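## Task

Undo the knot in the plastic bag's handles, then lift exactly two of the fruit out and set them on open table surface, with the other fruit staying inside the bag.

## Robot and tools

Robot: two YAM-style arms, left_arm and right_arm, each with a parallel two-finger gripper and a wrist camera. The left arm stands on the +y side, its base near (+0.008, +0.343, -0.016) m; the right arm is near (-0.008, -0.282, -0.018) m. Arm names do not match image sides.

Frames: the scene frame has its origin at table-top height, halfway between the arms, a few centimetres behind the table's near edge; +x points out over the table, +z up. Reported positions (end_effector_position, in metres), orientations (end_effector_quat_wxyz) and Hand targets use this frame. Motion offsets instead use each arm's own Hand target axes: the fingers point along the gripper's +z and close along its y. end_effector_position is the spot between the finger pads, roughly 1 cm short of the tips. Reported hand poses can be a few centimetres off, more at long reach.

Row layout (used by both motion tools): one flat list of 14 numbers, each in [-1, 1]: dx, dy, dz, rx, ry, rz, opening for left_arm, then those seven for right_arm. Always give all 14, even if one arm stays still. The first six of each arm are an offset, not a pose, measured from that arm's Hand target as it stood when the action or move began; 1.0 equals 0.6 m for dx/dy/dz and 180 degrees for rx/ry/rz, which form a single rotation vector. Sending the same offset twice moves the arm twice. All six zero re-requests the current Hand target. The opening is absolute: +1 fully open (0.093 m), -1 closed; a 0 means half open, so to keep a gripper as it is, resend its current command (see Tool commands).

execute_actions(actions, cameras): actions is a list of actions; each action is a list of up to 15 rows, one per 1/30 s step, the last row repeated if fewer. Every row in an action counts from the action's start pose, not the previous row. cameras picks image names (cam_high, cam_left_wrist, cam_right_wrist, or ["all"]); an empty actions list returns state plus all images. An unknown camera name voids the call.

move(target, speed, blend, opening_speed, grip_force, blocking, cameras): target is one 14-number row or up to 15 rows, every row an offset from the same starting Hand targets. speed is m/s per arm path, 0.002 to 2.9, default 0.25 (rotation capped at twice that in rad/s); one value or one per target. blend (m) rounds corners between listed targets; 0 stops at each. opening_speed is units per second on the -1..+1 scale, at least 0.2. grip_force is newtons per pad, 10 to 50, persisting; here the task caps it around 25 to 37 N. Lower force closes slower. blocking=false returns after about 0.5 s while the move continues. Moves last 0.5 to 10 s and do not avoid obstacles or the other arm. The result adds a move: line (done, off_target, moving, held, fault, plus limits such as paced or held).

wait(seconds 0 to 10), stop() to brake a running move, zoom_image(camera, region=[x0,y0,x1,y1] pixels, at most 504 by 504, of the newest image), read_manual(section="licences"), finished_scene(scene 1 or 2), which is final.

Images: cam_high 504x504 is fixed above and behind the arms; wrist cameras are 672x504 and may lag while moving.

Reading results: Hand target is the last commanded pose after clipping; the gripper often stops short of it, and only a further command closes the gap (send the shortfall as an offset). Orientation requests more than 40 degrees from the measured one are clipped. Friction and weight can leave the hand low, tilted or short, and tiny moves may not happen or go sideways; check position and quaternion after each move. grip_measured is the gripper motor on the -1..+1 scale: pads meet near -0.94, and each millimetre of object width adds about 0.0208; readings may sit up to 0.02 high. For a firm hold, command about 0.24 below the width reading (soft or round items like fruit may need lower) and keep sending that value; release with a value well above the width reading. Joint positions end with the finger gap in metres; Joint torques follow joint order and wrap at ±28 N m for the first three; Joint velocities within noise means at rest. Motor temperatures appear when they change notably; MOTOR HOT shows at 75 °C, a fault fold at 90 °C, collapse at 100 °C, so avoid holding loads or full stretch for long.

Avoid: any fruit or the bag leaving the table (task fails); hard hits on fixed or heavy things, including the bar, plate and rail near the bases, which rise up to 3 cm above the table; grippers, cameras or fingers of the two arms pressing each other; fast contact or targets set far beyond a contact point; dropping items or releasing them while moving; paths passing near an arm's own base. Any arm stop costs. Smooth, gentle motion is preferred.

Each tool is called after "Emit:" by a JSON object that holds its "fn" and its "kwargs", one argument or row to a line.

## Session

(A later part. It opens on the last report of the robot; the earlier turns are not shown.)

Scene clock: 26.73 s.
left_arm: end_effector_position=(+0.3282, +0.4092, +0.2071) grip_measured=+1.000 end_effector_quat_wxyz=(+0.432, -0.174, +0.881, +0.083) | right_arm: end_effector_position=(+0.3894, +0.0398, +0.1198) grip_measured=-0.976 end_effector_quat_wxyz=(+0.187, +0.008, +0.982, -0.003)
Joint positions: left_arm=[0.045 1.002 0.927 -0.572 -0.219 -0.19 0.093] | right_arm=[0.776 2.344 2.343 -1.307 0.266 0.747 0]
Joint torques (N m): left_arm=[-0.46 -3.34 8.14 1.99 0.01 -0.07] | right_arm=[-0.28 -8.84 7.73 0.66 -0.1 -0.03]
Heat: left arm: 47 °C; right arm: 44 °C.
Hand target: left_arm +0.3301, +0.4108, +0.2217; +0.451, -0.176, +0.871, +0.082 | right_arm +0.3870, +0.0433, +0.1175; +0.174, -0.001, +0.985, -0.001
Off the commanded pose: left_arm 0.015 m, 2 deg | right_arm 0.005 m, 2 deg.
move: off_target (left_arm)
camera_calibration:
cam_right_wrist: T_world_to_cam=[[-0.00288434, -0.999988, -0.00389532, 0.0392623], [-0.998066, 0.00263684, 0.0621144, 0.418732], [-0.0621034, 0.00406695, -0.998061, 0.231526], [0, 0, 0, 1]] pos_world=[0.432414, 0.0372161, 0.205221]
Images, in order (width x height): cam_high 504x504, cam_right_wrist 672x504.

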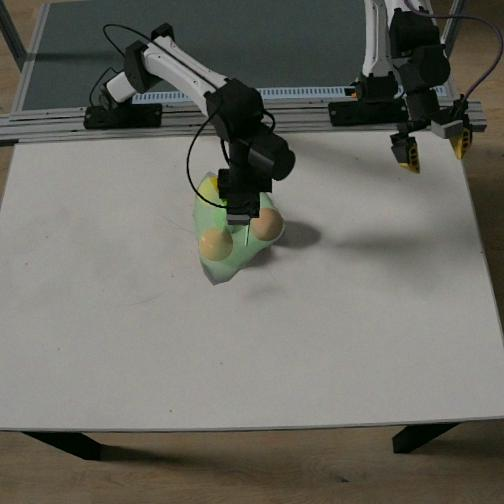

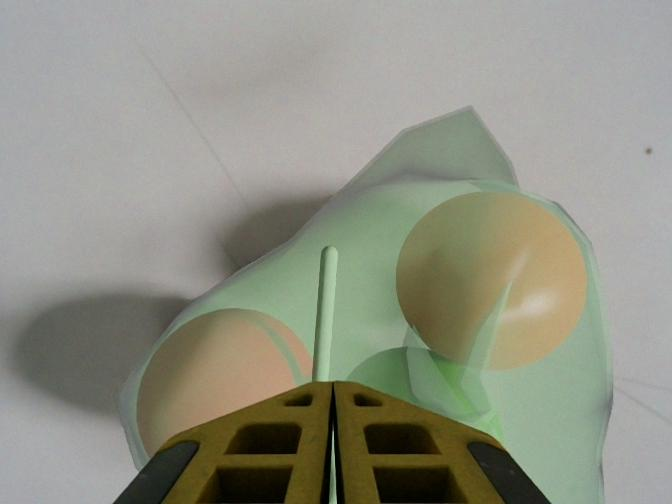

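Emit:
{"fn": "move", "kwargs": {
  "target": [0.177,-0.166,-0.245,0.374,-0.1086,0.169,1,0,0,0,0,0,0,-1],
  "cameras": ["cam_left_wrist"]
}}

Scene clock: 30.83 s.
left_arm: end_effector_position=(+0.2043, +0.2538, +0.2206) grip_measured=+1.000 end_effector_quat_wxyz=(+0.574, +0.328, +0.705, -0.256) | right_arm: end_effector_position=(+0.3894, +0.0398, +0.1198) grip_measured=-0.976 end_effector_quat_wxyz=(+0.187, +0.008, +0.982, -0.003)
Joint positions: left_arm=[0.384 0.481 0.565 -0.676 1.234 0.604 0.093] | right_arm=[0.776 2.344 2.343 -1.307 0.266 0.747 0]
Joint torques (N m): left_arm=[-0.92 2.35 6.89 1.18 0.57 0.17] | right_arm=[-0.29 -8.88 7.84 0.69 -0.06 0.02]
Heat: left arm: 47 °C; right arm: 44 °C.
Hand target: left_arm +0.2005, +0.2495, +0.2218; +0.568, +0.335, +0.701, -0.271 | right_arm +0.3871, +0.0433, +0.1175; +0.174, +0.000, +0.985, -0.001
Off the commanded pose: left_arm 0.006 m, 2 deg | right_arm 0.005 m, 2 deg.
move: done
camera_calibration:
cam_left_wrist: T_world_to_cam=[[-0.74853, -0.662889, -0.0167495, 0.327565], [-0.401025, 0.472663, -0.784709, 0.169272], [0.528092, -0.580661, -0.619638, 0.258245], [0, 0, 0, 1]] pos_world=[0.176697, 0.287084, 0.298335]
Images, in order (width x height): cam_left_wrist 672x504.

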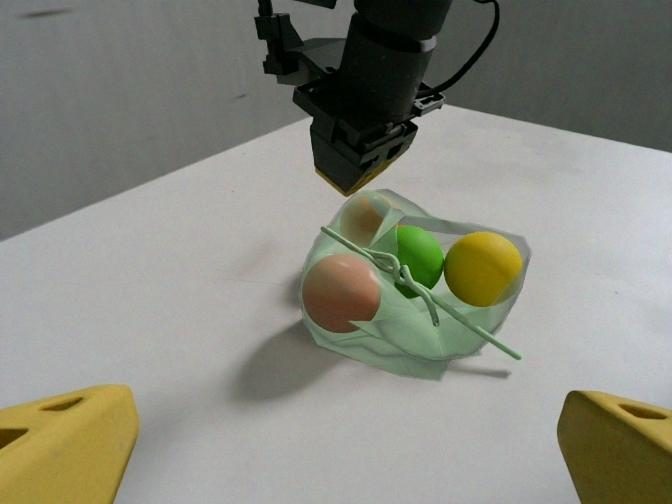

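Emit:
{"fn": "zoom_image", "kwargs": {
  "camera": "cam_left_wrist",
  "region": [290, 130, 540, 390]
}}

Emit:
{"fn": "zoom_image", "kwargs": {
  "camera": "cam_left_wrist",
  "region": [310, 210, 450, 330]
}}

Scaled by 1.938 from the camera's 672x504 image, which has a finer 960x720 frame.

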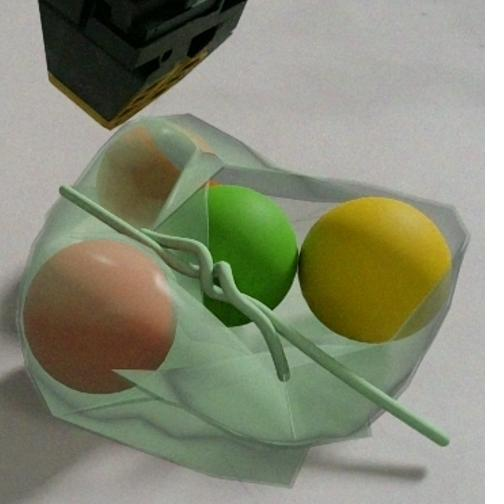

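Scaled by 3.600 from the camera's 672x504 image, which has a finer 960x720 frame.

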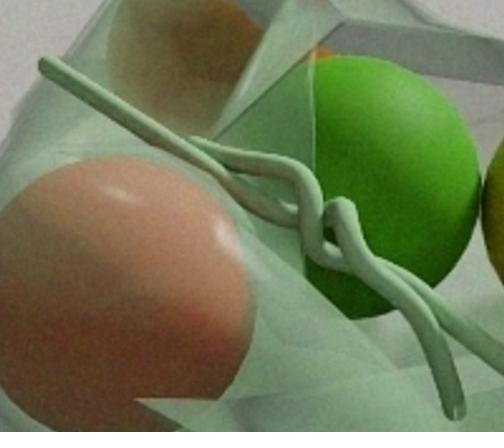

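Emit:
{"fn": "move", "kwargs": {
  "target": [
    [0,0,0,0,0,0,1,0,0,0,0,0,0,-0.3],
    [0,0,0,0,0,0,1,-0.0456,0,-0.125,0,0,0,-0.3],
    [0,0,0,0,0,0,1,-0.0456,-0.33,-0.125,0,0,0,-0.3]
  ]
}}

Emit:
{"fn": "move", "kwargs": {
  "target": [0.116,-0.087,0.247,0,0.1556,0,0.2,0,0,0,0,0,0,-0.3],
  "cameras": ["cam_left_wrist","cam_high"],
  "speed": 0.15
}}

Emit:
{"fn": "zoom_image", "kwargs": {
  "camera": "cam_left_wrist",
  "region": [168, 50, 560, 500]
}}

Scene clock: 35.17 s.
left_arm: end_effector_position=(+0.2041, +0.2537, +0.2204) grip_measured=+1.000 end_effector_quat_wxyz=(+0.574, +0.329, +0.705, -0.256) | right_arm: end_effector_position=(+0.3906, -0.1609, +0.1813) grip_measured=-0.303 end_effector_quat_wxyz=(+0.153, +0.009, +0.988, -0.020)
Joint positions: left_arm=[0.384 0.481 0.565 -0.678 1.234 0.606 0.093] | right_arm=[0.367 1.921 1.951 -1.333 0.151 0.355 0.031]
Joint torques (N m): left_arm=[-0.98 2.5 6.91 1.21 0.58 0.13] | right_arm=[0.58 -11 4.7 1.21 -0.17 0.03]
Heat: left arm: 47 °C; right arm: 44 °C.
Hand target: left_arm +0.2005, +0.2495, +0.2218; +0.568, +0.335, +0.701, -0.271 | right_arm +0.3872, -0.1546, +0.1976; +0.174, +0.000, +0.985, -0.001
Off the commanded pose: left_arm 0.006 m, 2 deg | right_arm 0.018 m, 3 deg.
move: off_target (right_arm)

Scene clock: 37.67 s.
left_arm: end_effector_position=(+0.2283, +0.1278, +0.0989) grip_measured=+0.202 end_effector_quat_wxyz=(+0.342, +0.401, +0.832, -0.173) | right_arm: end_effector_position=(+0.3905, -0.1609, +0.1813) grip_measured=-0.303 end_effector_quat_wxyz=(+0.153, +0.009, +0.988, -0.019)
Joint positions: left_arm=[-0.762 1.022 0.592 -0.337 0.134 0.144 0.055] | right_arm=[0.367 1.921 1.951 -1.333 0.15 0.355 0.031]
Joint torques (N m): left_arm=[-1.07 -2.24 9.61 2.3 0.04 -0.31] | right_arm=[0.55 -10.86 4.74 1.23 -0.16 0.01]
Heat: left arm: 47 °C; right arm: 44 °C.
Hand target: left_arm +0.2420, +0.1152, +0.1229; +0.382, +0.390, +0.818, -0.182 | right_arm +0.3871, -0.1546, +0.1976; +0.174, +0.000, +0.985, -0.001
Off the commanded pose: left_arm 0.030 m, 5 deg | right_arm 0.018 m, 3 deg.
move: off_target (left_arm, right_arm)
camera_calibration:
cam_left_wrist: T_world_to_cam=[[-0.779985, -0.625773, 0.00555872, 0.260268], [-0.593527, 0.736918, -0.323539, 0.107583], [0.198366, -0.255655, -0.946198, 0.163082], [0, 0, 0, 1]] pos_world=[0.234508, 0.125282, 0.187669]
Images, in order (width x height): cam_high 504x504, cam_left_wrist 672x504.

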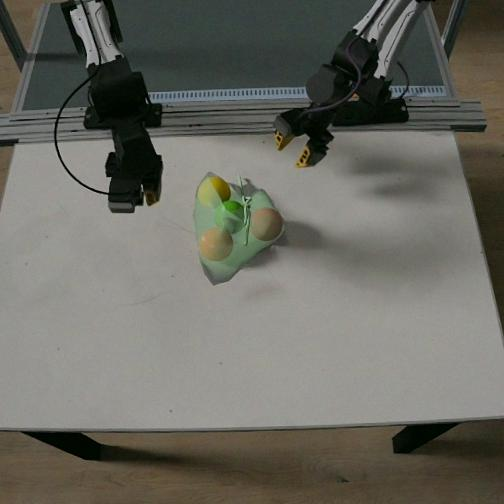

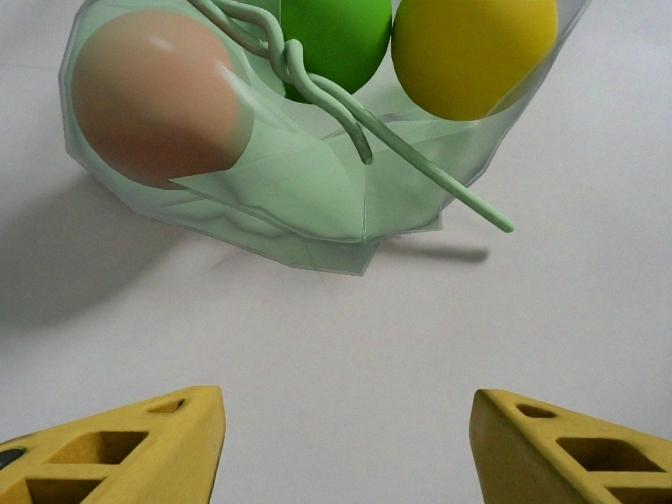

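Scaled by 1.120 from the camera's 672x504 image, which has a finer 960x720 frame.

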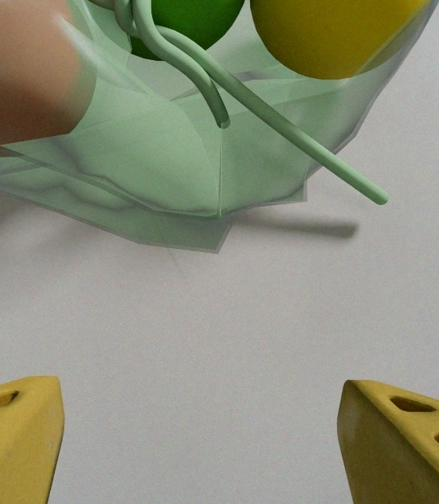

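Emit:
{"fn": "move", "kwargs": {
  "target": [-0.026,-0.0085,0.109,0,0,0,-0.7,0,0,0,0,0,0,-0.3],
  "cameras": ["cam_left_wrist"],
  "speed": 0.1
}}

Emit:
{"fn": "zoom_image", "kwargs": {
  "camera": "cam_left_wrist",
  "region": [230, 200, 480, 450]
}}

Scene clock: 39.63 s.
left_arm: end_effector_position=(+0.2625, +0.0802, +0.0698) grip_measured=-0.698 end_effector_quat_wxyz=(+0.343, +0.403, +0.832, -0.170) | right_arm: end_effector_position=(+0.3905, -0.1609, +0.1813) grip_measured=-0.303 end_effector_quat_wxyz=(+0.153, +0.009, +0.988, -0.019)
Joint positions: left_arm=[-0.82 1.34 0.661 -0.084 0.088 0.108 0.012] | right_arm=[0.367 1.921 1.951 -1.333 0.15 0.355 0.031]
Joint torques (N m): left_arm=[-1.13 -4.56 8.95 2.35 0.02 -0.32] | right_arm=[0.43 -10.81 4.79 1.18 -0.16 0.07]
Heat: left arm: 47 °C; right arm: 44 °C.
Hand target: left_arm +0.2759, +0.0653, +0.0928; +0.382, +0.390, +0.818, -0.182 | right_arm +0.3871, -0.1546, +0.1976; +0.174, +0.000, +0.985, -0.001
Off the commanded pose: left_arm 0.030 m, 5 deg | right_arm 0.018 m, 3 deg.
move: off_target (left_arm, right_arm)
camera_calibration:
cam_left_wrist: T_world_to_cam=[[-0.78011, -0.625643, -0.000413459, 0.257745], [-0.592002, 0.738377, -0.323008, 0.153026], [0.202393, -0.251737, -0.946396, 0.115316], [0, 0, 0, 1]] pos_world=[0.268322, 0.0772948, 0.15867]
Images, in order (width x height): cam_left_wrist 672x504.

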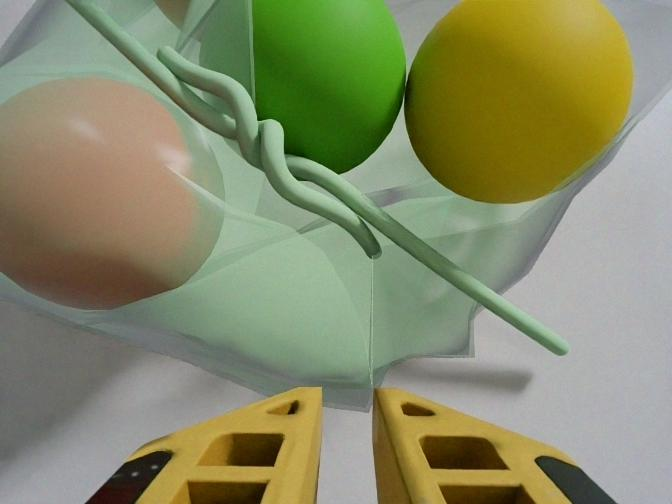

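Scaled by 2.016 from the camera's 672x504 image, which has a finer 960x720 frame.

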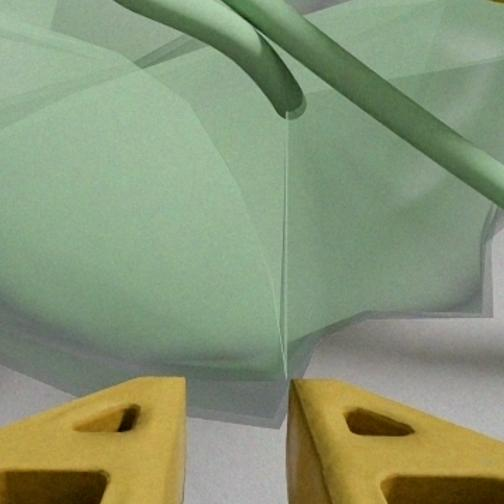

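Emit:
{"fn": "move", "kwargs": {
  "target": [-0.018,-0.005,0.021,0,0,-0.194,-0.65,0,0,0,0,0,0,-0.3],
  "cameras": ["cam_left_wrist"],
  "speed": 0.1
}}

Emit:
{"fn": "zoom_image", "kwargs": {
  "camera": "cam_left_wrist",
  "region": [230, 200, 480, 450]
}}

Scene clock: 43.87 s.
left_arm: end_effector_position=(+0.2715, +0.0659, +0.0704) grip_measured=-0.652 end_effector_quat_wxyz=(+0.277, +0.134, +0.914, -0.265) | right_arm: end_effector_position=(+0.3905, -0.1609, +0.1813) grip_measured=-0.303 end_effector_quat_wxyz=(+0.153, +0.009, +0.988, -0.019)
Joint positions: left_arm=[-0.837 1.407 0.716 -0.07 0.074 -0.513 0.014] | right_arm=[0.367 1.921 1.951 -1.333 0.15 0.355 0.031]
Joint torques (N m): left_arm=[-1.17 -5.27 9.03 2.3 0 -0.28] | right_arm=[0.62 -10.93 4.7 1.21 -0.13 0.03]
Heat: left arm: 47 °C; right arm: 44 °C.
Hand target: left_arm +0.2840, +0.0505, +0.0930; +0.309, +0.127, +0.897, -0.288 | right_arm +0.3871, -0.1546, +0.1976; +0.174, +0.000, +0.985, -0.001
Off the commanded pose: left_arm 0.030 m, 5 deg | right_arm 0.018 m, 3 deg.
move: off_target (left_arm, right_arm)
camera_calibration:
cam_left_wrist: T_world_to_cam=[[-0.385413, -0.83052, 0.40211, 0.133886], [-0.922007, 0.329207, -0.203776, 0.277149], [0.0368629, -0.449287, -0.892627, 0.164592], [0, 0, 0, 1]] pos_world=[0.301068, 0.0939043, 0.149559]
Images, in order (width x height): cam_left_wrist 672x504.

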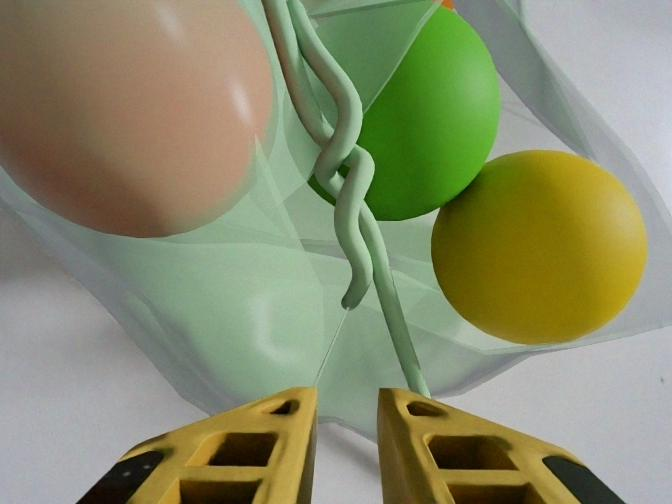

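Scaled by 2.016 from the camera's 672x504 image, which has a finer 960x720 frame.

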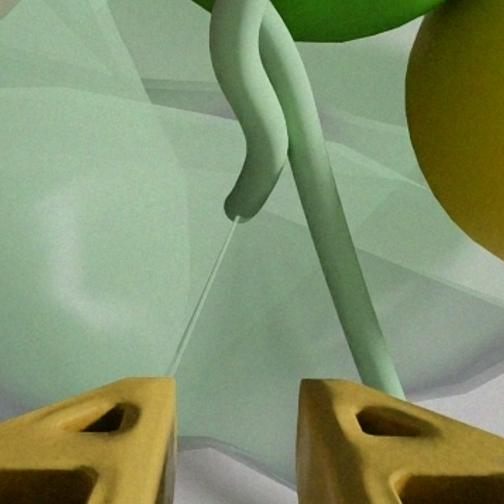

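Emit:
{"fn": "move", "kwargs": {
  "target": [-0.022,-0.003,0.03,0,0,0,-0.75,0,0,0,0,0,0,-0.3],
  "cameras": ["cam_left_wrist"],
  "speed": 0.08
}}

Emit:
{"fn": "zoom_image", "kwargs": {
  "camera": "cam_left_wrist",
  "region": [230, 250, 480, 500]
}}

Scene clock: 45.27 s.
left_arm: end_effector_position=(+0.2869, +0.0505, +0.0681) grip_measured=-0.748 end_effector_quat_wxyz=(+0.277, +0.134, +0.914, -0.265) | right_arm: end_effector_position=(+0.3905, -0.1609, +0.1813) grip_measured=-0.303 end_effector_quat_wxyz=(+0.153, +0.009, +0.988, -0.019)
Joint positions: left_arm=[-0.837 1.499 0.788 -0.05 0.074 -0.513 0.009] | right_arm=[0.367 1.921 1.951 -1.333 0.15 0.355 0.031]
Joint torques (N m): left_arm=[0.09 -6.09 9.07 2.3 0.09 -0.16] | right_arm=[0.47 -11.02 4.57 1.19 -0.15 0.03]
Heat: left arm: 48 °C; right arm: 44 °C.
Hand target: left_arm +0.3022, +0.0377, +0.0905; +0.309, +0.127, +0.897, -0.288 | right_arm +0.3871, -0.1546, +0.1976; +0.174, +0.000, +0.985, -0.001
Off the commanded pose: left_arm 0.030 m, 5 deg | right_arm 0.018 m, 3 deg.
move: off_target (left_arm, right_arm)
camera_calibration:
cam_left_wrist: T_world_to_cam=[[-0.385372, -0.830572, 0.402043, 0.127874], [-0.922029, 0.329238, -0.203629, 0.295965], [0.0367606, -0.449168, -0.89269, 0.155041], [0, 0, 0, 1]] pos_world=[0.316467, 0.0784047, 0.14726]
Images, in order (width x height): cam_left_wrist 672x504.

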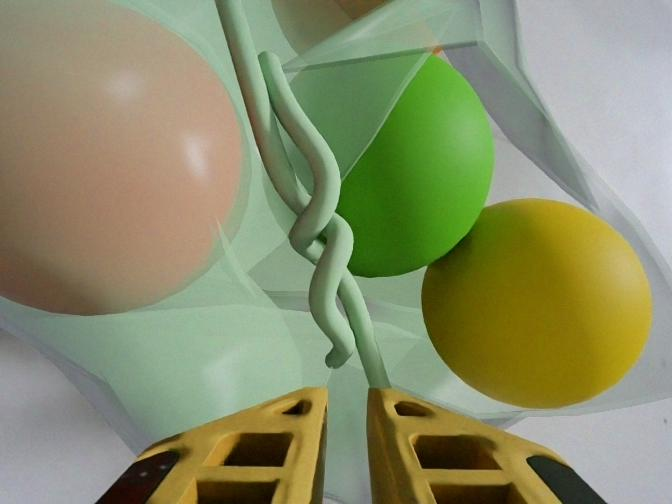

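Scaled by 2.016 from the camera's 672x504 image, which has a finer 960x720 frame.

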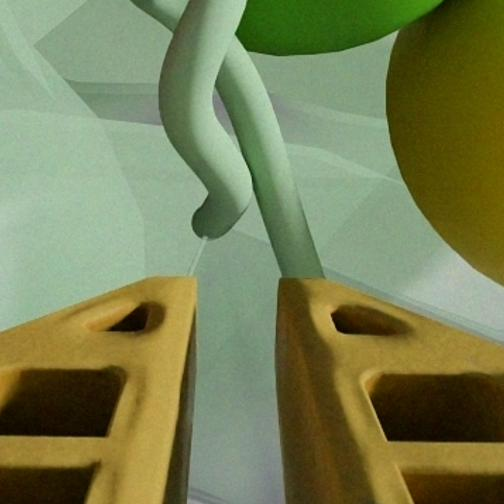

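Emit:
{"fn": "move", "kwargs": {
  "target": [-0.013,0.0058,0.031,0,0,0,-0.75,0,0,0,0,0,0,-0.3],
  "cameras": ["cam_left_wrist"],
  "speed": 0.06
}}

Emit:
{"fn": "zoom_image", "kwargs": {
  "camera": "cam_left_wrist",
  "region": [230, 250, 480, 500]
}}

Scene clock: 46.60 s.
left_arm: end_effector_position=(+0.3048, +0.0433, +0.0598) grip_measured=-0.748 end_effector_quat_wxyz=(+0.279, +0.126, +0.915, -0.262) | right_arm: end_effector_position=(+0.3905, -0.1609, +0.1813) grip_measured=-0.303 end_effector_quat_wxyz=(+0.153, +0.009, +0.988, -0.019)
Joint positions: left_arm=[-0.819 1.584 0.835 -0.014 0.074 -0.513 0.009] | right_arm=[0.367 1.921 1.951 -1.333 0.15 0.355 0.031]
Joint torques (N m): left_arm=[-0.02 -6.78 8.69 2.3 0.23 -0.05] | right_arm=[0.69 -11.04 4.64 1.24 -0.13 0.01]
Heat: left arm: 48 °C; right arm: 44 °C.
Hand target: left_arm +0.3187, +0.0290, +0.0819; +0.309, +0.127, +0.897, -0.288 | right_arm +0.3871, -0.1546, +0.1976; +0.174, +0.000, +0.985, -0.001
Off the commanded pose: left_arm 0.030 m, 5 deg | right_arm 0.018 m, 3 deg.
move: off_target (left_arm, right_arm)
camera_calibration:
cam_left_wrist: T_world_to_cam=[[-0.370017, -0.837836, 0.401396, 0.127779], [-0.927932, 0.312352, -0.203419, 0.315713], [0.0450547, -0.447736, -0.89303, 0.141235], [0, 0, 0, 1]] pos_world=[0.333877, 0.0716804, 0.139059]
Images, in order (width x height): cam_left_wrist 672x504.

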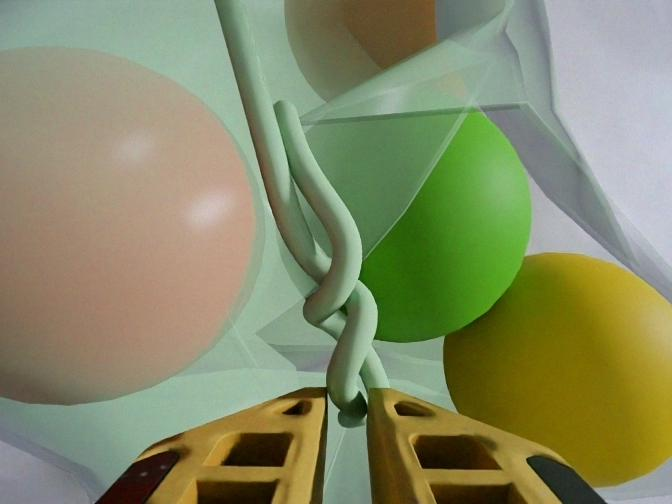

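Scaled by 2.016 from the camera's 672x504 image, which has a finer 960x720 frame.

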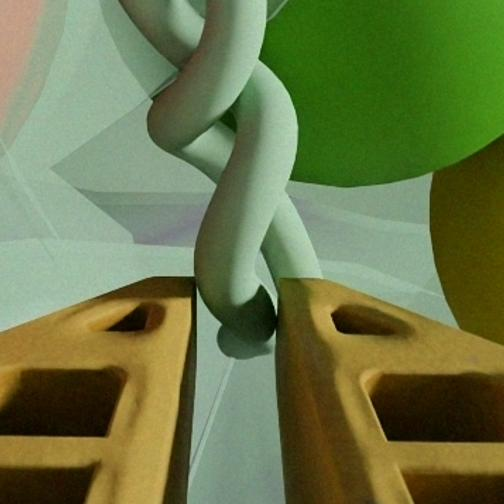

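Emit:
{"fn": "move", "kwargs": {
  "target": [
    [0.003,0,0.02,0,0,0,-0.75,0,0,0,0,0,0,-0.3],
    [0.003,0,0.02,0,0,0,-1,0,0,0,0,0,0,-0.3]
  ],
  "cameras": ["cam_left_wrist"],
  "speed": 0.06
}}

Emit:
{"fn": "zoom_image", "kwargs": {
  "camera": "cam_left_wrist",
  "region": [230, 250, 480, 500]
}}

Scene clock: 48.77 s.
left_arm: end_effector_position=(+0.3108, +0.0373, +0.0521) grip_measured=-0.954 end_effector_quat_wxyz=(+0.280, +0.126, +0.915, -0.263) | right_arm: end_effector_position=(+0.3905, -0.1609, +0.1813) grip_measured=-0.303 end_effector_quat_wxyz=(+0.153, +0.009, +0.988, -0.019)
Joint positions: left_arm=[-0.819 1.631 0.848 0.025 0.074 -0.513 0] | right_arm=[0.367 1.921 1.951 -1.333 0.15 0.355 0.031]
Joint torques (N m): left_arm=[-0.59 -7.06 8.62 2.31 0.18 -0.09] | right_arm=[0.66 -11.07 4.92 1.21 -0.12 -0.03]
Heat: left arm: 48 °C; right arm: 44 °C.
Hand target: left_arm +0.3231, +0.0220, +0.0731; +0.309, +0.127, +0.897, -0.288 | right_arm +0.3871, -0.1546, +0.1976; +0.174, +0.000, +0.985, -0.001
Off the commanded pose: left_arm 0.029 m, 5 deg | right_arm 0.018 m, 3 deg.
move: off_target (left_arm, right_arm); target 2's new opening was sent with left_arm's hand 0.029 m and 5 deg from that target
camera_calibration:
cam_left_wrist: T_world_to_cam=[[-0.370969, -0.836866, 0.402538, 0.128387], [-0.927436, 0.311762, -0.206558, 0.321579], [0.0473648, -0.449955, -0.891794, 0.13065], [0, 0, 0, 1]] pos_world=[0.339684, 0.0659735, 0.131257]
Images, in order (width x height): cam_left_wrist 672x504.

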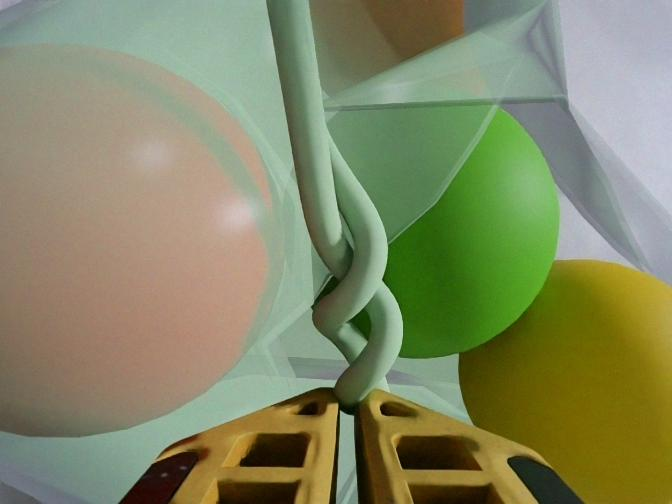

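Scaled by 2.016 from the camera's 672x504 image, which has a finer 960x720 frame.

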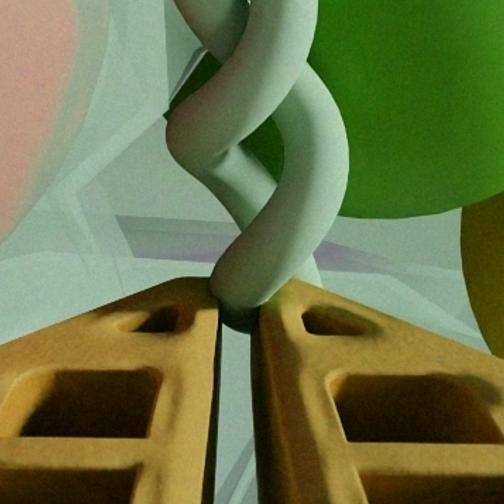

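Emit:
{"fn": "move", "kwargs": {
  "target": [0.041,-0.022,-0.071,0,0,0,-1,0,0,0,0,0,0,-0.3],
  "cameras": ["cam_left_wrist","cam_high"],
  "speed": 0.05
}}

Emit:
{"fn": "zoom_image", "kwargs": {
  "camera": "cam_left_wrist",
  "region": [200, 200, 500, 500]
}}

Scene clock: 50.57 s.
left_arm: end_effector_position=(+0.2815, +0.0373, +0.0817) grip_measured=-0.954 end_effector_quat_wxyz=(+0.305, +0.134, +0.899, -0.285) | right_arm: end_effector_position=(+0.3905, -0.1609, +0.1813) grip_measured=-0.303 end_effector_quat_wxyz=(+0.153, +0.009, +0.988, -0.019)
Joint positions: left_arm=[-0.886 1.473 0.763 0.025 0.036 -0.543 0] | right_arm=[0.367 1.921 1.951 -1.333 0.15 0.355 0.031]
Joint torques (N m): left_arm=[-1.16 -9.33 5.9 1.67 -0.03 -0.29] | right_arm=[0.58 -11 4.78 1.22 -0.15 0.02]
Heat: left arm: 47 °C; right arm: 44 °C.
Hand target: left_arm +0.2781, +0.0380, +0.0908; +0.309, +0.127, +0.897, -0.288 | right_arm +0.3871, -0.1546, +0.1976; +0.174, +0.000, +0.985, -0.001
Off the commanded pose: left_arm 0.010 m, 1 deg | right_arm 0.018 m, 3 deg.
move: off_target (right_arm)
camera_calibration:
cam_left_wrist: T_world_to_cam=[[-0.4073, -0.809379, 0.423097, 0.113025], [-0.909313, 0.316172, -0.270529, 0.300479], [0.0851894, -0.494914, -0.864756, 0.147264], [0, 0, 0, 1]] pos_world=[0.306719, 0.0693596, 0.160815]
Images, in order (width x height): cam_high 504x504, cam_left_wrist 672x504.

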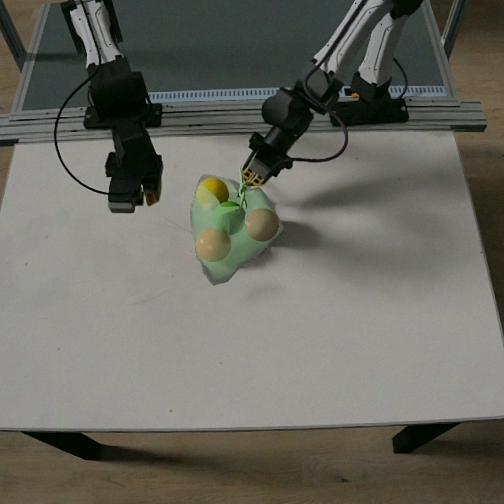

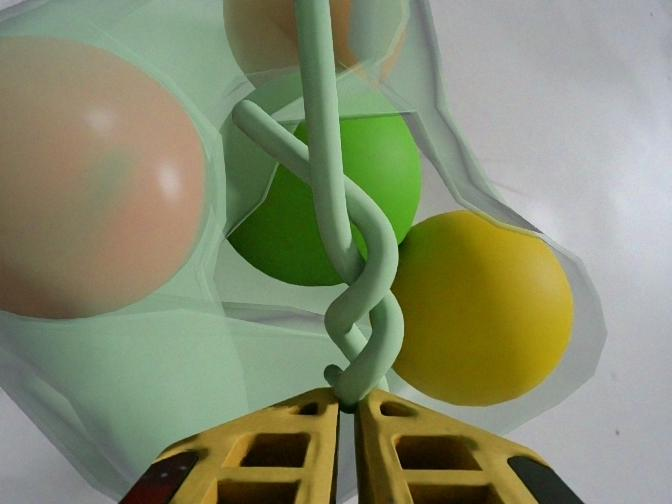

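Scaled by 1.680 from the camera's 672x504 image, which has a finer 960x720 frame.

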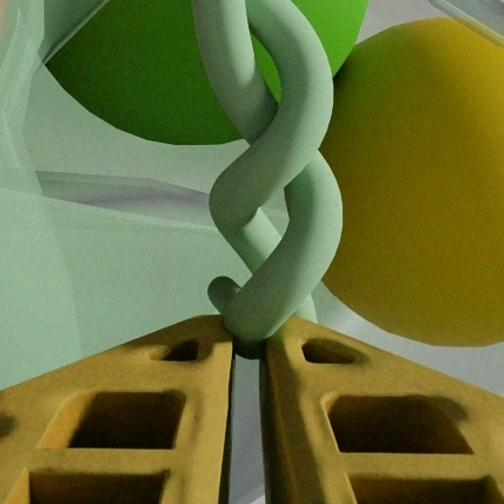

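Emit:
{"fn": "move", "kwargs": {
  "target": [0.034,-0.042,-0.082,0,0,0,-1,0,0,0,0,0,0,-0.3],
  "cameras": ["cam_left_wrist","cam_high"],
  "speed": 0.05
}}

Emit:
{"fn": "zoom_image", "kwargs": {
  "camera": "cam_high",
  "region": [180, 130, 310, 290]
}}

Scene clock: 52.67 s.
left_arm: end_effector_position=(+0.2332, +0.0446, +0.1170) grip_measured=-0.954 end_effector_quat_wxyz=(+0.311, +0.133, +0.895, -0.290) | right_arm: end_effector_position=(+0.3905, -0.1609, +0.1813) grip_measured=-0.303 end_effector_quat_wxyz=(+0.153, +0.009, +0.988, -0.019)
Joint positions: left_arm=[-1.02 1.255 0.725 -0.138 -0.07 -0.626 0] | right_arm=[0.367 1.921 1.951 -1.333 0.15 0.355 0.031]
Joint torques (N m): left_arm=[-1.02 -6.94 6.49 1.55 -0.08 -0.31] | right_arm=[0.73 -11.19 4.77 1.19 -0.14 0.03]
Heat: left arm: 47 °C; right arm: 44 °C.
Hand target: left_arm +0.2283, +0.0481, +0.1206; +0.309, +0.127, +0.897, -0.288 | right_arm +0.3871, -0.1546, +0.1976; +0.174, +0.000, +0.985, -0.001
Off the commanded pose: left_arm 0.007 m, 1 deg | right_arm 0.018 m, 3 deg.
move: off_target (right_arm)
camera_calibration:
cam_left_wrist: T_world_to_cam=[[-0.411481, -0.804099, 0.429078, 0.084329], [-0.906344, 0.311397, -0.28561, 0.265121], [0.0960454, -0.506415, -0.856924, 0.182596], [0, 0, 0, 1]] pos_world=[0.257453, 0.0777206, 0.196009]
Images, in order (width x height): cam_high 504x504, cam_left_wrist 672x504.

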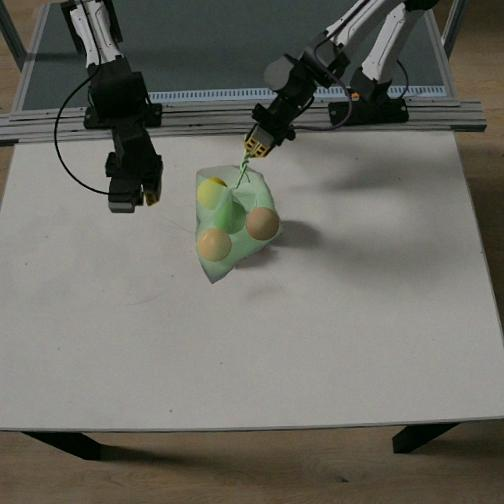

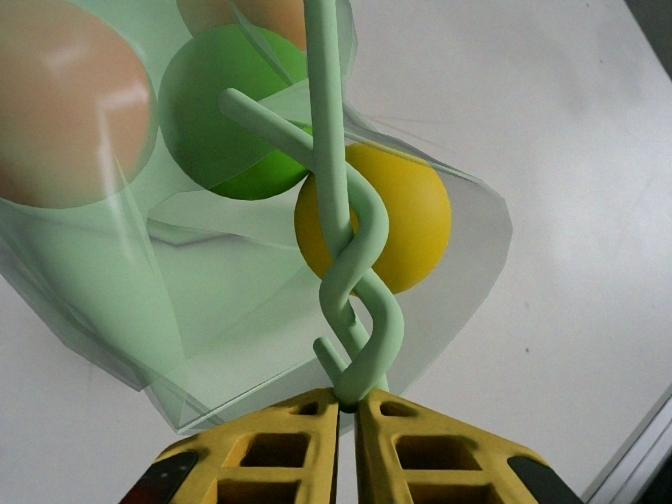

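Scaled by 3.150 from the camera's 504x504 image, which has a finer 720x720 frame.

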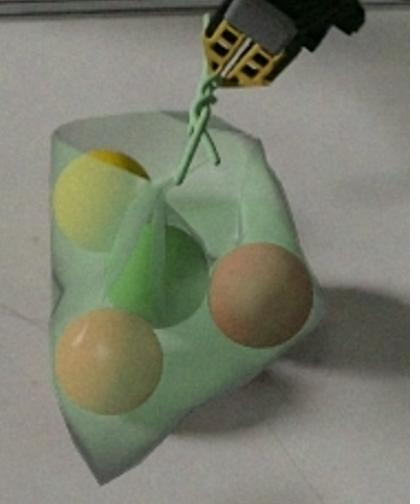

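Emit:
{"fn": "move", "kwargs": {
  "target": [0,0,0,0,0,0,-1,0.192,0.228,-0.018,-0.159,0.022,0.052,0],
  "cameras": ["cam_left_wrist","cam_high","cam_right_wrist"],
  "speed": 0.12
}}

Scene clock: 56.97 s.
left_arm: end_effector_position=(+0.2331, +0.0446, +0.1169) grip_measured=-0.954 end_effector_quat_wxyz=(+0.311, +0.133, +0.895, -0.290) | right_arm: end_effector_position=(+0.2784, -0.0230, +0.1545) grip_measured=-0.002 end_effector_quat_wxyz=(+0.124, +0.039, +0.964, +0.233)
Joint positions: left_arm=[-1.02 1.255 0.725 -0.138 -0.07 -0.626 0] | right_arm=[0.663 1.574 1.345 -0.848 -0.189 0.783 0.045]
Joint torques (N m): left_arm=[-1.18 -6.87 6.41 1.55 -0.02 -0.29] | right_arm=[0.18 -8.2 5.2 1.71 -0.34 0.2]
Heat: left arm: 47 °C; right arm: 44 °C.
Hand target: left_arm +0.2282, +0.0481, +0.1206; +0.309, +0.127, +0.897, -0.288 | right_arm +0.2751, -0.0179, +0.1680; +0.135, +0.036, +0.956, +0.257
Off the commanded pose: left_arm 0.007 m, 1 deg | right_arm 0.015 m, 3 deg.
move: off_target (right_arm)
camera_calibration:
cam_left_wrist: T_world_to_cam=[[-0.411101, -0.804247, 0.429165, 0.0843484], [-0.906549, 0.311246, -0.285122, 0.265029], [0.0957323, -0.506273, -0.857043, 0.182655], [0, 0, 0, 1]] pos_world=[0.257452, 0.0778207, 0.195909]
cam_right_wrist: T_world_to_cam=[[-0.0045114, -0.885067, -0.465441, 0.0506754], [-0.984491, -0.0776995, 0.157293, 0.285666], [-0.17538, 0.458932, -0.87099, 0.281899], [0, 0, 0, 1]] pos_world=[0.330904, -0.0623254, 0.224184]

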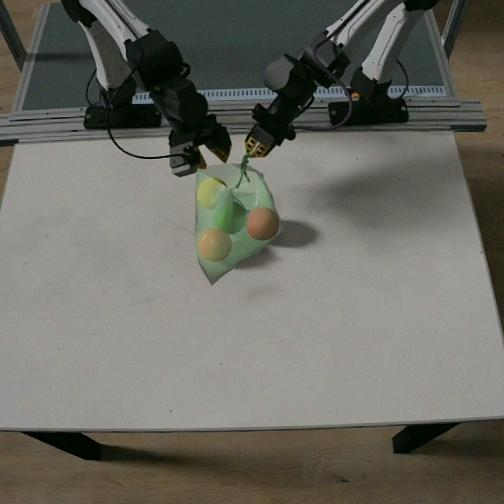

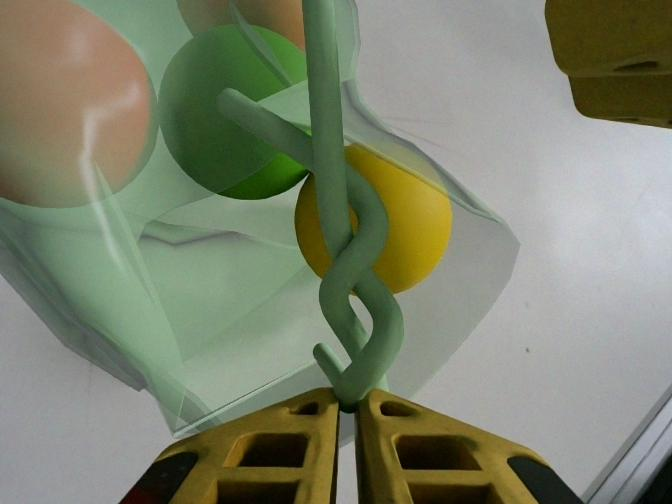

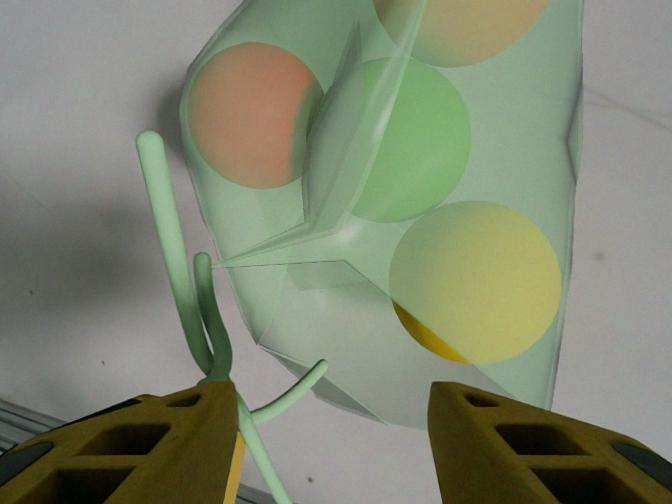

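Emit:
{"fn": "move", "kwargs": {
  "target": [0,0,0,0,0,0,-1,-0.036,0.07,0.0575,0,0,0,-0.65],
  "cameras": ["cam_left_wrist","cam_right_wrist"],
  "speed": 0.08
}}

Scene clock: 59.27 s.
left_arm: end_effector_position=(+0.2331, +0.0446, +0.1169) grip_measured=-0.954 end_effector_quat_wxyz=(+0.311, +0.133, +0.895, -0.290) | right_arm: end_effector_position=(+0.2984, +0.0242, +0.1581) grip_measured=-0.647 end_effector_quat_wxyz=(+0.122, +0.034, +0.960, +0.249)
Joint positions: left_arm=[-1.02 1.255 0.725 -0.138 -0.07 -0.626 0] | right_arm=[0.721 1.731 1.514 -0.831 -0.189 0.834 0.014]
Joint torques (N m): left_arm=[-1.32 -6.76 6.5 1.55 -0.08 -0.27] | right_arm=[0.47 -5.44 8.42 1.68 0 0.21]
Heat: left arm: 47 °C; right arm: 44 °C.
Hand target: left_arm +0.2282, +0.0481, +0.1206; +0.309, +0.127, +0.897, -0.288 | right_arm +0.3054, +0.0321, +0.1655; +0.135, +0.036, +0.956, +0.256
Off the commanded pose: left_arm 0.007 m, 1 deg | right_arm 0.013 m, 2 deg.
move: off_target (right_arm)
camera_calibration:
cam_left_wrist: T_world_to_cam=[[-0.411101, -0.804247, 0.429165, 0.0843484], [-0.906549, 0.311246, -0.285122, 0.265029], [0.0957323, -0.506273, -0.857043, 0.182655], [0, 0, 0, 1]] pos_world=[0.257452, 0.0778207, 0.195909]
cam_right_wrist: T_world_to_cam=[[0.00784918, -0.869917, -0.493137, 0.0944929], [-0.98323, -0.0965706, 0.154705, 0.308991], [-0.182203, 0.483652, -0.856086, 0.266004], [0, 0, 0, 1]] pos_world=[0.351534, -0.016613, 0.226517]
Images, in order (width x height): cam_left_wrist 672x504, cam_right_wrist 672x504.

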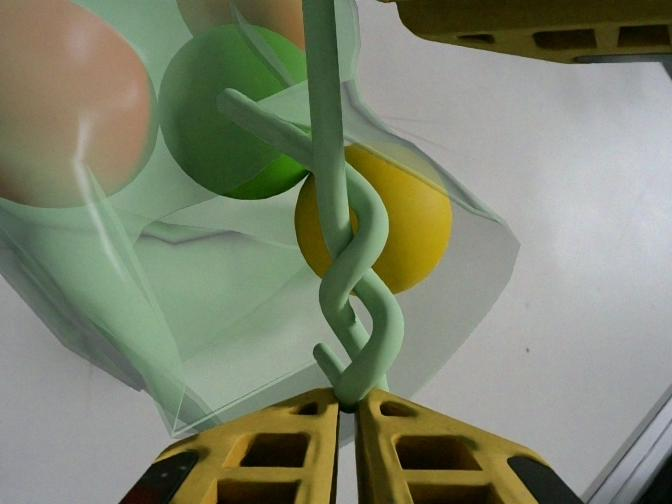

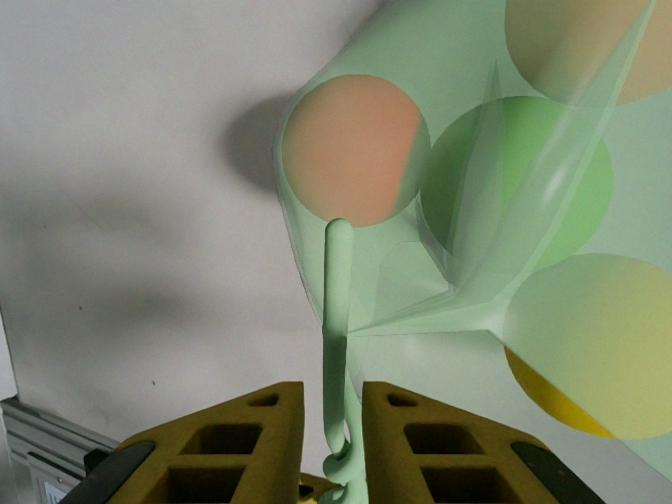

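Emit:
{"fn": "move", "kwargs": {
  "target": [
    [0,0,0,0,0,0,-1,0.002,-0.09,-0.115,0,0,0,-0.65],
    [0,0,0,0,0,0,-1,0.0115,-0.099,-0.0505,-0.187,0,0.0537,-0.5]
  ],
  "cameras": ["cam_left_wrist","cam_right_wrist"],
  "speed": 0.12
}}

Scene clock: 65.40 s.
left_arm: end_effector_position=(+0.2331, +0.0446, +0.1169) grip_measured=-0.954 end_effector_quat_wxyz=(+0.311, +0.133, +0.895, -0.290) | right_arm: end_effector_position=(+0.2926, -0.0349, +0.1482) grip_measured=-0.502 end_effector_quat_wxyz=(+0.112, +0.084, +0.845, +0.517)
Joint positions: left_arm=[-1.02 1.255 0.725 -0.138 -0.07 -0.626 0] | right_arm=[0.399 1.428 0.82 -0.052 -0.751 0.971 0.021]
Joint torques (N m): left_arm=[-1.16 -7.06 6.43 1.55 -0.07 -0.31] | right_arm=[-0.38 -6.24 5.34 2.33 -0.53 0.2]
Heat: left arm: 47 °C; right arm: 45 °C.
Hand target: left_arm +0.2282, +0.0481, +0.1206; +0.309, +0.127, +0.897, -0.288 | right_arm +0.2904, -0.0330, +0.1593; +0.117, +0.075, +0.835, +0.532
Off the commanded pose: left_arm 0.007 m, 1 deg | right_arm 0.012 m, 2 deg.
move: off_target (right_arm); target 2's new opening was sent with right_arm's hand 0.012 m and 2 deg from that target
camera_calibration:
cam_left_wrist: T_world_to_cam=[[-0.411101, -0.804247, 0.429165, 0.0843484], [-0.906549, 0.311246, -0.285122, 0.265029], [0.0957323, -0.506273, -0.857043, 0.182655], [0, 0, 0, 1]] pos_world=[0.257452, 0.0778207, 0.195909]
cam_right_wrist: T_world_to_cam=[[-0.0141521, -0.444815, -0.895511, 0.119162], [-0.987403, -0.134936, 0.0826292, 0.309584], [-0.157591, 0.8854, -0.437302, 0.229706], [0, 0, 0, 1]] pos_world=[0.34357, -0.108603, 0.181581]
Images, in order (width x height): cam_left_wrist 672x504, cam_right_wrist 672x504.

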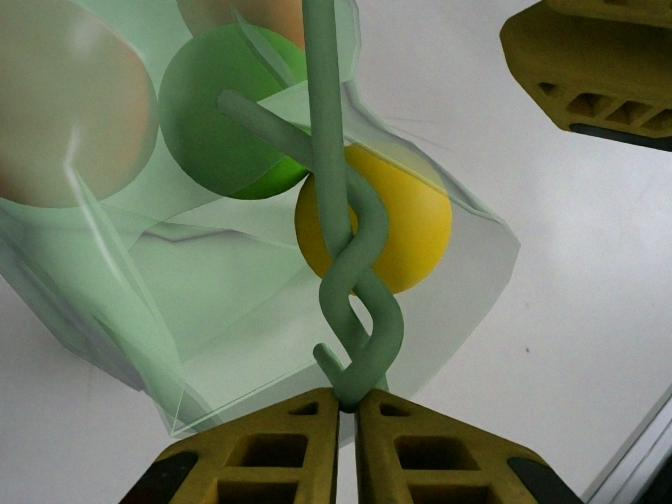

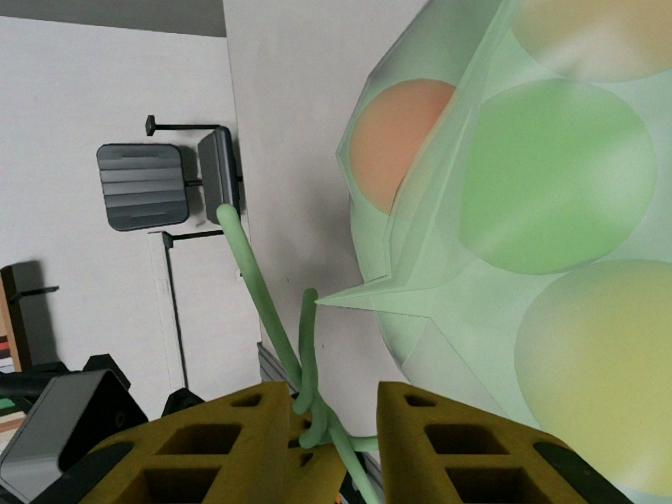

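Emit:
{"fn": "move", "kwargs": {
  "target": [0,0,0,0,0,0,-1,0.015,0.013,0.076,0,0,0,-0.6],
  "cameras": ["cam_left_wrist","cam_right_wrist"],
  "speed": 0.08
}}

Scene clock: 67.33 s.
left_arm: end_effector_position=(+0.2331, +0.0446, +0.1169) grip_measured=-0.954 end_effector_quat_wxyz=(+0.311, +0.133, +0.895, -0.290) | right_arm: end_effector_position=(+0.2872, +0.0072, +0.1404) grip_measured=-0.597 end_effector_quat_wxyz=(+0.104, +0.075, +0.840, +0.527)
Joint positions: left_arm=[-1.02 1.255 0.725 -0.138 -0.07 -0.626 0] | right_arm=[0.526 1.505 0.82 0.099 -0.679 1.072 0.017]
Joint torques (N m): left_arm=[-1.14 -6.87 6.46 1.54 -0.04 -0.27] | right_arm=[0.32 -4.07 7.16 2.44 -0.04 0.22]
Heat: left arm: 47 °C; right arm: 45 °C.
Hand target: left_arm +0.2282, +0.0481, +0.1206; +0.309, +0.127, +0.897, -0.288 | right_arm +0.2944, +0.0123, +0.1469; +0.117, +0.075, +0.835, +0.532
Off the commanded pose: left_arm 0.007 m, 1 deg | right_arm 0.011 m, 2 deg.
move: off_target (right_arm)
camera_calibration:
cam_left_wrist: T_world_to_cam=[[-0.411101, -0.804247, 0.429165, 0.0843484], [-0.906549, 0.311246, -0.285122, 0.265029], [0.0957323, -0.506273, -0.857043, 0.182655], [0, 0, 0, 1]] pos_world=[0.257452, 0.0778207, 0.195909]
cam_right_wrist: T_world_to_cam=[[-0.00416442, -0.425777, -0.904819, 0.129091], [-0.983716, -0.160838, 0.0802122, 0.310053], [-0.179681, 0.890419, -0.418174, 0.191817], [0, 0, 0, 1]] pos_world=[0.340008, -0.0659648, 0.172147]
Images, in order (width x height): cam_left_wrist 672x504, cam_right_wrist 672x504.

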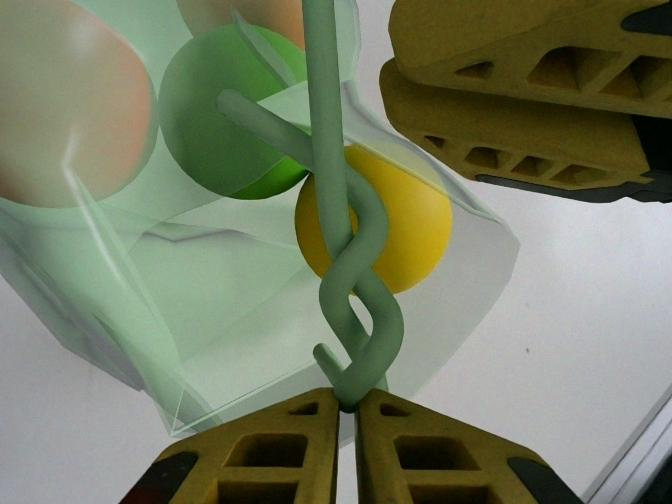

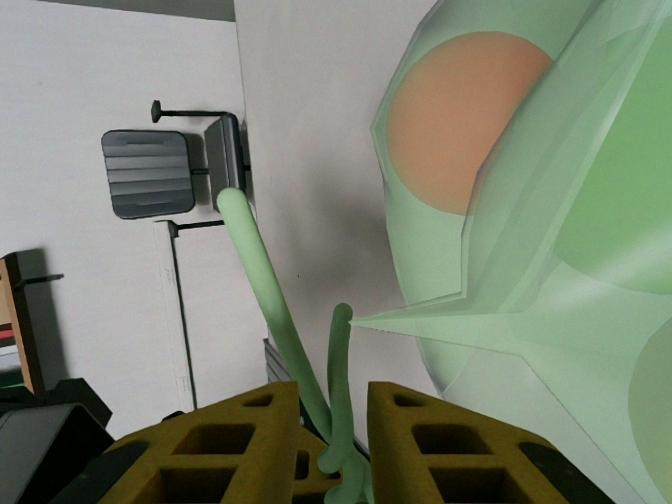

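Emit:
{"fn": "move", "kwargs": {
  "target": [0,0,0,0,0,0,-1,0,0.0,0.052,0,0,0,-0.72],
  "cameras": ["cam_left_wrist","cam_right_wrist"],
  "speed": 0.06
}}

Scene clock: 69.37 s.
left_arm: end_effector_position=(+0.2331, +0.0447, +0.1168) grip_measured=-0.954 end_effector_quat_wxyz=(+0.311, +0.133, +0.895, -0.289) | right_arm: end_effector_position=(+0.2935, +0.0312, +0.1226) grip_measured=-0.717 end_effector_quat_wxyz=(+0.100, +0.078, +0.843, +0.523)
Joint positions: left_arm=[-1.02 1.255 0.725 -0.138 -0.07 -0.626 0] | right_arm=[0.584 1.608 0.846 0.185 -0.627 1.11 0.011]
Joint torques (N m): left_arm=[-1.1 -6.9 6.46 1.55 -0.05 -0.29] | right_arm=[0.61 -4.53 8.01 2.47 -0.04 0.17]
Heat: left arm: 47 °C; right arm: 45 °C.
Hand target: left_arm +0.2282, +0.0481, +0.1206; +0.309, +0.127, +0.897, -0.288 | right_arm +0.3030, +0.0395, +0.1342; +0.118, +0.075, +0.835, +0.532
Off the commanded pose: left_arm 0.007 m, 1 deg | right_arm 0.017 m, 2 deg.
move: off_target (right_arm)
camera_calibration:
cam_left_wrist: T_world_to_cam=[[-0.410864, -0.804539, 0.428844, 0.0844166], [-0.906646, 0.31112, -0.284952, 0.265002], [0.0958331, -0.505886, -0.85726, 0.182556], [0, 0, 0, 1]] pos_world=[0.257452, 0.0778216, 0.195809]
cam_right_wrist: T_world_to_cam=[[-0.0143064, -0.434531, -0.900543, 0.125989], [-0.983105, -0.158254, 0.0919791, 0.319808], [-0.182483, 0.886644, -0.424926, 0.165948], [0, 0, 0, 1]] pos_world=[0.34649, -0.0417794, 0.154559]
Images, in order (width x height): cam_left_wrist 672x504, cam_right_wrist 672x504.

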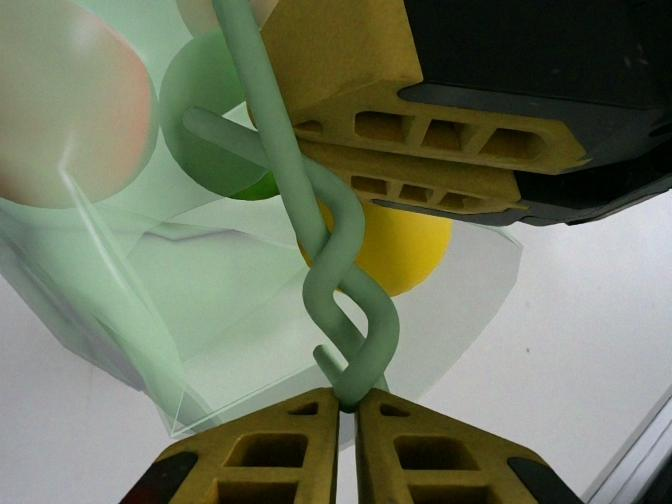

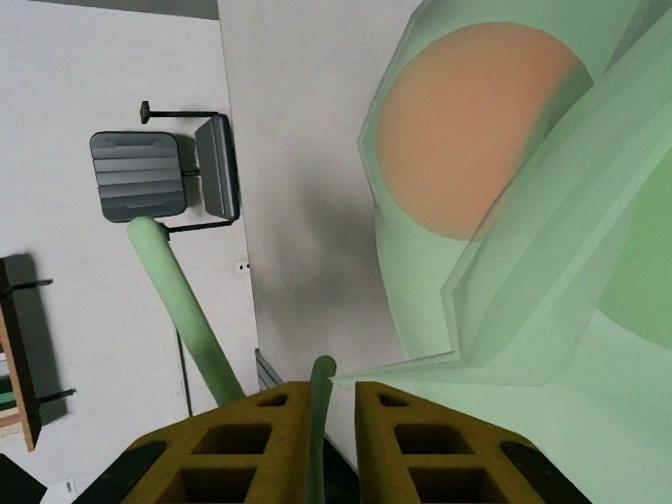

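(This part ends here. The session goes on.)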